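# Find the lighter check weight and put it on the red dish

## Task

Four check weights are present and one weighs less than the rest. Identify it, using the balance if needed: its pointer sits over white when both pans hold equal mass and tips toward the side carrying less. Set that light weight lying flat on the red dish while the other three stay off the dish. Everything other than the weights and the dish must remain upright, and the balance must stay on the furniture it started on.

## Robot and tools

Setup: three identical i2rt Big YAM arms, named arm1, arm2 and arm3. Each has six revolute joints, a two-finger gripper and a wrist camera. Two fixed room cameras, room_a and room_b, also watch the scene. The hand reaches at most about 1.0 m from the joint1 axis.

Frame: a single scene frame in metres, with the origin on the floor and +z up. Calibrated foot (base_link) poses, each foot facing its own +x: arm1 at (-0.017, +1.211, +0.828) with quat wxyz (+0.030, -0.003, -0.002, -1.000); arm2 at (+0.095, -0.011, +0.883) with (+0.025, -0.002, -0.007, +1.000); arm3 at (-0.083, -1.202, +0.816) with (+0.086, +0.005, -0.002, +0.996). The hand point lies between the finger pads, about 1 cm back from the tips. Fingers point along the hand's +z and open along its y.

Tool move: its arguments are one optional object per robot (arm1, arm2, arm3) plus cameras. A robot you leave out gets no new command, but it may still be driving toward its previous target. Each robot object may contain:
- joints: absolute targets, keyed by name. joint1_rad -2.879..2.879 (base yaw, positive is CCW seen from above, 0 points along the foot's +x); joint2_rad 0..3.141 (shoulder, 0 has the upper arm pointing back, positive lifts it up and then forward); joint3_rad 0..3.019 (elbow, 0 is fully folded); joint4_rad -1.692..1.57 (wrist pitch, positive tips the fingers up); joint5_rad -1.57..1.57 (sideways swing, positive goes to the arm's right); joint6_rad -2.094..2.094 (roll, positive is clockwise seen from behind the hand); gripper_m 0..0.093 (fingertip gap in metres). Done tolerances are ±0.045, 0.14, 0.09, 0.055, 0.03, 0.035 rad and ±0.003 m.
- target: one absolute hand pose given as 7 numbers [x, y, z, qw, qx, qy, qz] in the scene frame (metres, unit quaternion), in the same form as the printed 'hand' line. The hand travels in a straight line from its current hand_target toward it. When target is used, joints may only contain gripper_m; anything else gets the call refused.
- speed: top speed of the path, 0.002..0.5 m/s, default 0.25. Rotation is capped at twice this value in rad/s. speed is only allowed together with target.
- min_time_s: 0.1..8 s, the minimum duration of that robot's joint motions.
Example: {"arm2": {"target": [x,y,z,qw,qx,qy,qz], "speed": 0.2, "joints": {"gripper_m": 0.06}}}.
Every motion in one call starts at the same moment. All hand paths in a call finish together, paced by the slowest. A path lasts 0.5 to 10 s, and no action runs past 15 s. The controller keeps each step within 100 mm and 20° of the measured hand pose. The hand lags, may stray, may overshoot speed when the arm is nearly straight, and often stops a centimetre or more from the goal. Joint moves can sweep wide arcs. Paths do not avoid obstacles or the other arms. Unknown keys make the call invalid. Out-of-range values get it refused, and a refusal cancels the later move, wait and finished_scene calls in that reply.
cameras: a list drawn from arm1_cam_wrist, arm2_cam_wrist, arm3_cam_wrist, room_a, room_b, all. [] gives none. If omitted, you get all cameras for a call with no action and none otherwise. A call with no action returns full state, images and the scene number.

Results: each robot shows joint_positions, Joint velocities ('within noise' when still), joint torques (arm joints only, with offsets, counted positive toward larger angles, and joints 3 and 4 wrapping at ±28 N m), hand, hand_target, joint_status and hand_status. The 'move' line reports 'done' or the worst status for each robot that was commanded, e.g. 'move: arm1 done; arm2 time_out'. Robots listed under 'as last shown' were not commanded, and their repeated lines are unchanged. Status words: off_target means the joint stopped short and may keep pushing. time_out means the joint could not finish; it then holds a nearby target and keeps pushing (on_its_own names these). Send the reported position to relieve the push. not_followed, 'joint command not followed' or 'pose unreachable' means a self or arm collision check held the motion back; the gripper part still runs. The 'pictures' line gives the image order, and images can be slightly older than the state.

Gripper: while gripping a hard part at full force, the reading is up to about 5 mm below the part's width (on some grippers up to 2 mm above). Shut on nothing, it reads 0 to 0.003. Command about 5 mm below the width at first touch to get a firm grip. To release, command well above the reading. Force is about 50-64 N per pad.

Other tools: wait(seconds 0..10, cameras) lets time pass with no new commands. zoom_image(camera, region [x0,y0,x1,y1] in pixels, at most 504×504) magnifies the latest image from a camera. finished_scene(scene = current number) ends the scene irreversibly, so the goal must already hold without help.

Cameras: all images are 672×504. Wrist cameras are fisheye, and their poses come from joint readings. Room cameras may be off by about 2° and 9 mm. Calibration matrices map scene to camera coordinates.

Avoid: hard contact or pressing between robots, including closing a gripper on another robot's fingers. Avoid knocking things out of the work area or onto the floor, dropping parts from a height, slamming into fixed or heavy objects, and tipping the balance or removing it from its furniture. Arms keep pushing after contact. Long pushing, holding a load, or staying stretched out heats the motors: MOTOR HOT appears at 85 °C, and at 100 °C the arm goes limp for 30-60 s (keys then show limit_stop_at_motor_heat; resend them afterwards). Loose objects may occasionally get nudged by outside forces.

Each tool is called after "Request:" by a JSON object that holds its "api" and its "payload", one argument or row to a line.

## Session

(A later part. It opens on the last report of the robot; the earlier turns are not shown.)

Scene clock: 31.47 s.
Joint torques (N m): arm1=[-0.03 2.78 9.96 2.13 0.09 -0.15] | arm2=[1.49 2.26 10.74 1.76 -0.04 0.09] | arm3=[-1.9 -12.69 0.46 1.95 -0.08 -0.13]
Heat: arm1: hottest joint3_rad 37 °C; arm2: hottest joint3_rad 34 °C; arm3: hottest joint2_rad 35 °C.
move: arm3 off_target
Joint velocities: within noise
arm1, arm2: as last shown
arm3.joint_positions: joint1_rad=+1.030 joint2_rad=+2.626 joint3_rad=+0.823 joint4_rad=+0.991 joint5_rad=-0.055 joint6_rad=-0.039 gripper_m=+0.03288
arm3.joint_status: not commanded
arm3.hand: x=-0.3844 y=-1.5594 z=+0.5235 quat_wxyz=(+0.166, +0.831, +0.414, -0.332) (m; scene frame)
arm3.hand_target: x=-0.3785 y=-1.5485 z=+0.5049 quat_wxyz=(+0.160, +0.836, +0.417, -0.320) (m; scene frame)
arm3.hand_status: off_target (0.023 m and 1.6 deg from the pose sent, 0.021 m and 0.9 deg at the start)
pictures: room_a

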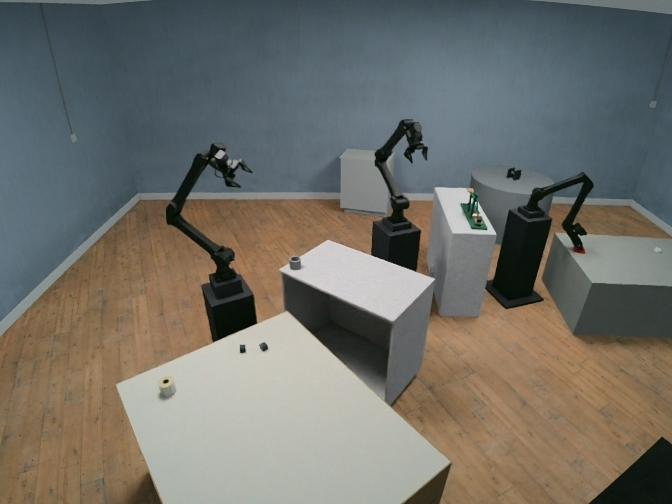

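Request:
{"api": "move", "payload": {
  "arm3": {"target":[-0.381,-1.553,0.516,0.1599,0.8355,0.4166,-0.3207],"speed":0.05}
}}

Request:
{"api": "move", "payload": {
  "arm3": {"joints":{"gripper_m":0.06}}
}}

Request:
{"api": "move", "payload": {
  "arm3": {"target":[-0.34,-1.515,0.63,0.1599,0.8355,0.4166,-0.3207],"speed":0.15},
  "cameras": ["arm3_cam_wrist","room_a"]
}}

Request:
{"api": "zoom_image", "payload": {
  "camera": "room_a",
  "region": [440, 170, 610, 270]
}}

Scene clock: 32.63 s.
Joint torques (N m): arm1=[0.09 2.61 10.02 2 0.11 -0.15] | arm2=[1.55 2.37 10.76 1.76 -0.04 0.08] | arm3=[-1.55 -15.27 -0.43 1.01 -0.01 -0.11]
Heat: arm1: hottest joint3_rad 38 °C; arm2: hottest joint3_rad 34 °C; arm3: hottest joint2_rad 35 °C.
move: arm3 done
Joint velocities: within noise
arm1.joint_positions: joint1_rad=+0.776 joint2_rad=+0.602 joint3_rad=+1.507 joint4_rad=-1.261 joint5_rad=+0.098 joint6_rad=+0.607 gripper_m=+0.09396
arm1.joint_status: not commanded
arm1.hand: x=-0.1701 y=+1.0660 z=+1.4453 quat_wxyz=(-0.349, -0.815, -0.066, +0.458) (m; scene frame)
arm1.hand_target: x=-0.1672 y=+1.0692 z=+1.4585 quat_wxyz=(-0.357, -0.807, -0.065, +0.467) (m; scene frame)
arm1.hand_status: not commanded
arm2.joint_positions: joint1_rad=+0.021 joint2_rad=+0.603 joint3_rad=+1.379 joint4_rad=-1.633 joint5_rad=-0.031 joint6_rad=+0.148 gripper_m=+0.09396
arm2.joint_status: not commanded
arm2.hand: x=-0.0901 y=-0.0176 z=+1.3638 quat_wxyz=(+0.028, +0.934, -0.076, -0.347) (m; scene frame)
arm2.hand_target: x=-0.0886 y=-0.0177 z=+1.3731 quat_wxyz=(+0.029, +0.930, -0.075, -0.358) (m; scene frame)
arm2.hand_status: not commanded
arm3.joint_positions: joint1_rad=+1.030 joint2_rad=+2.626 joint3_rad=+0.823 joint4_rad=+0.990 joint5_rad=-0.055 joint6_rad=-0.039 gripper_m=+0.03288
arm3.joint_status: not commanded
arm3.hand: x=-0.3844 y=-1.5594 z=+0.5234 quat_wxyz=(+0.166, +0.831, +0.414, -0.332) (m; scene frame)
arm3.hand_target: x=-0.3809 y=-1.5529 z=+0.5162 quat_wxyz=(+0.160, +0.836, +0.417, -0.321) (m; scene frame)
arm3.hand_status: done (0.010 m and 1.6 deg from the pose sent, 0.010 m and 1.6 deg at the start)
pictures: none

Scene clock: 33.27 s.
Joint torques (N m): arm1=[-0.44 3.02 9.87 2.13 0.1 -0.15] | arm2=[1.55 2.2 10.73 1.78 -0.02 0.08] | arm3=[-1.55 -15.38 -0.46 1.39 0.01 -0.11]
Heat: arm1: hottest joint3_rad 38 °C; arm2: hottest joint3_rad 34 °C; arm3: hottest joint2_rad 36 °C.
move: arm3 done
Joint velocities: within noise
arm1, arm2: as last shown
arm3.joint_positions: joint1_rad=+1.030 joint2_rad=+2.626 joint3_rad=+0.824 joint4_rad=+0.981 joint5_rad=-0.055 joint6_rad=-0.039 gripper_m=+0.05985
arm3.joint_status: all done
arm3.hand: x=-0.3834 y=-1.5584 z=+0.5219 quat_wxyz=(+0.165, +0.833, +0.414, -0.328) (m; scene frame)
arm3.hand_target: x=-0.3809 y=-1.5529 z=+0.5162 quat_wxyz=(+0.160, +0.835, +0.417, -0.321) (m; scene frame)
arm3.hand_status: not commanded
pictures: none

Scene clock: 34.90 s.
Joint torques (N m): arm1=[-0.44 2.67 9.85 2.24 0.06 -0.16] | arm2=[1.61 2.32 10.74 1.88 -0.02 0.08] | arm3=[-0.67 -14.33 -0.96 1.36 0.13 0.01]
Heat: arm1: hottest joint3_rad 38 °C; arm2: hottest joint3_rad 34 °C; arm3: hottest joint2_rad 36 °C.
move: arm3 done
Joint velocities: within noise
arm1, arm2: as last shown
arm3.joint_positions: joint1_rad=+1.036 joint2_rad=+2.304 joint3_rad=+0.508 joint4_rad=+0.959 joint5_rad=-0.047 joint6_rad=-0.039 gripper_m=+0.05993
arm3.joint_status: not commanded
arm3.hand: x=-0.3431 y=-1.5145 z=+0.6268 quat_wxyz=(+0.160, +0.835, +0.416, -0.322) (m; scene frame)
arm3.hand_target: x=-0.3400 y=-1.5150 z=+0.6300 quat_wxyz=(+0.160, +0.835, +0.417, -0.321) (m; scene frame)
arm3.hand_status: done (0.004 m and 0.2 deg from the pose sent, 0.124 m and 1.1 deg at the start)
pictures: arm3_cam_wrist, room_a
camera_calibration:
arm3_cam_wrist: T_world_to_cam=[[-0.793239, 0.608878, -0.00634133, 0.655764], [0.605368, 0.78746, -0.115915, 1.4754], [-0.0655842, -0.0957868, -0.993239, 0.581499], [0, 0, 0, 1]] pos_world=[-0.334846, -1.5054, 0.752746]

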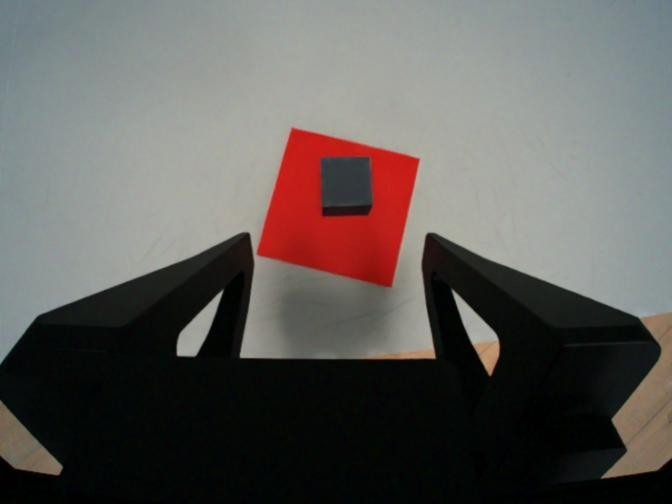

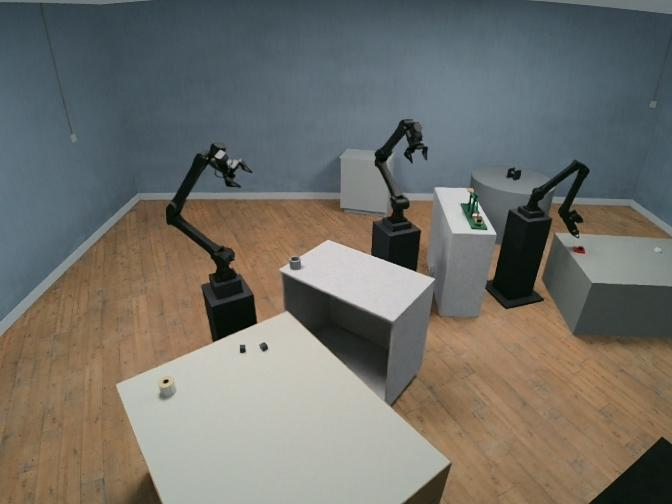

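Scaled by 2.965 from the camera's 672x504 image, which has a finer 960x720 frame.

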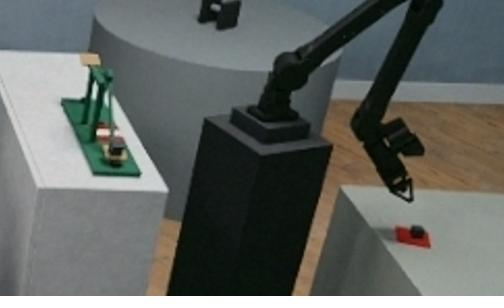

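Request:
{"api": "finished_scene", "payload": {
  "scene": 2
}}

The scene is finished: the task was done.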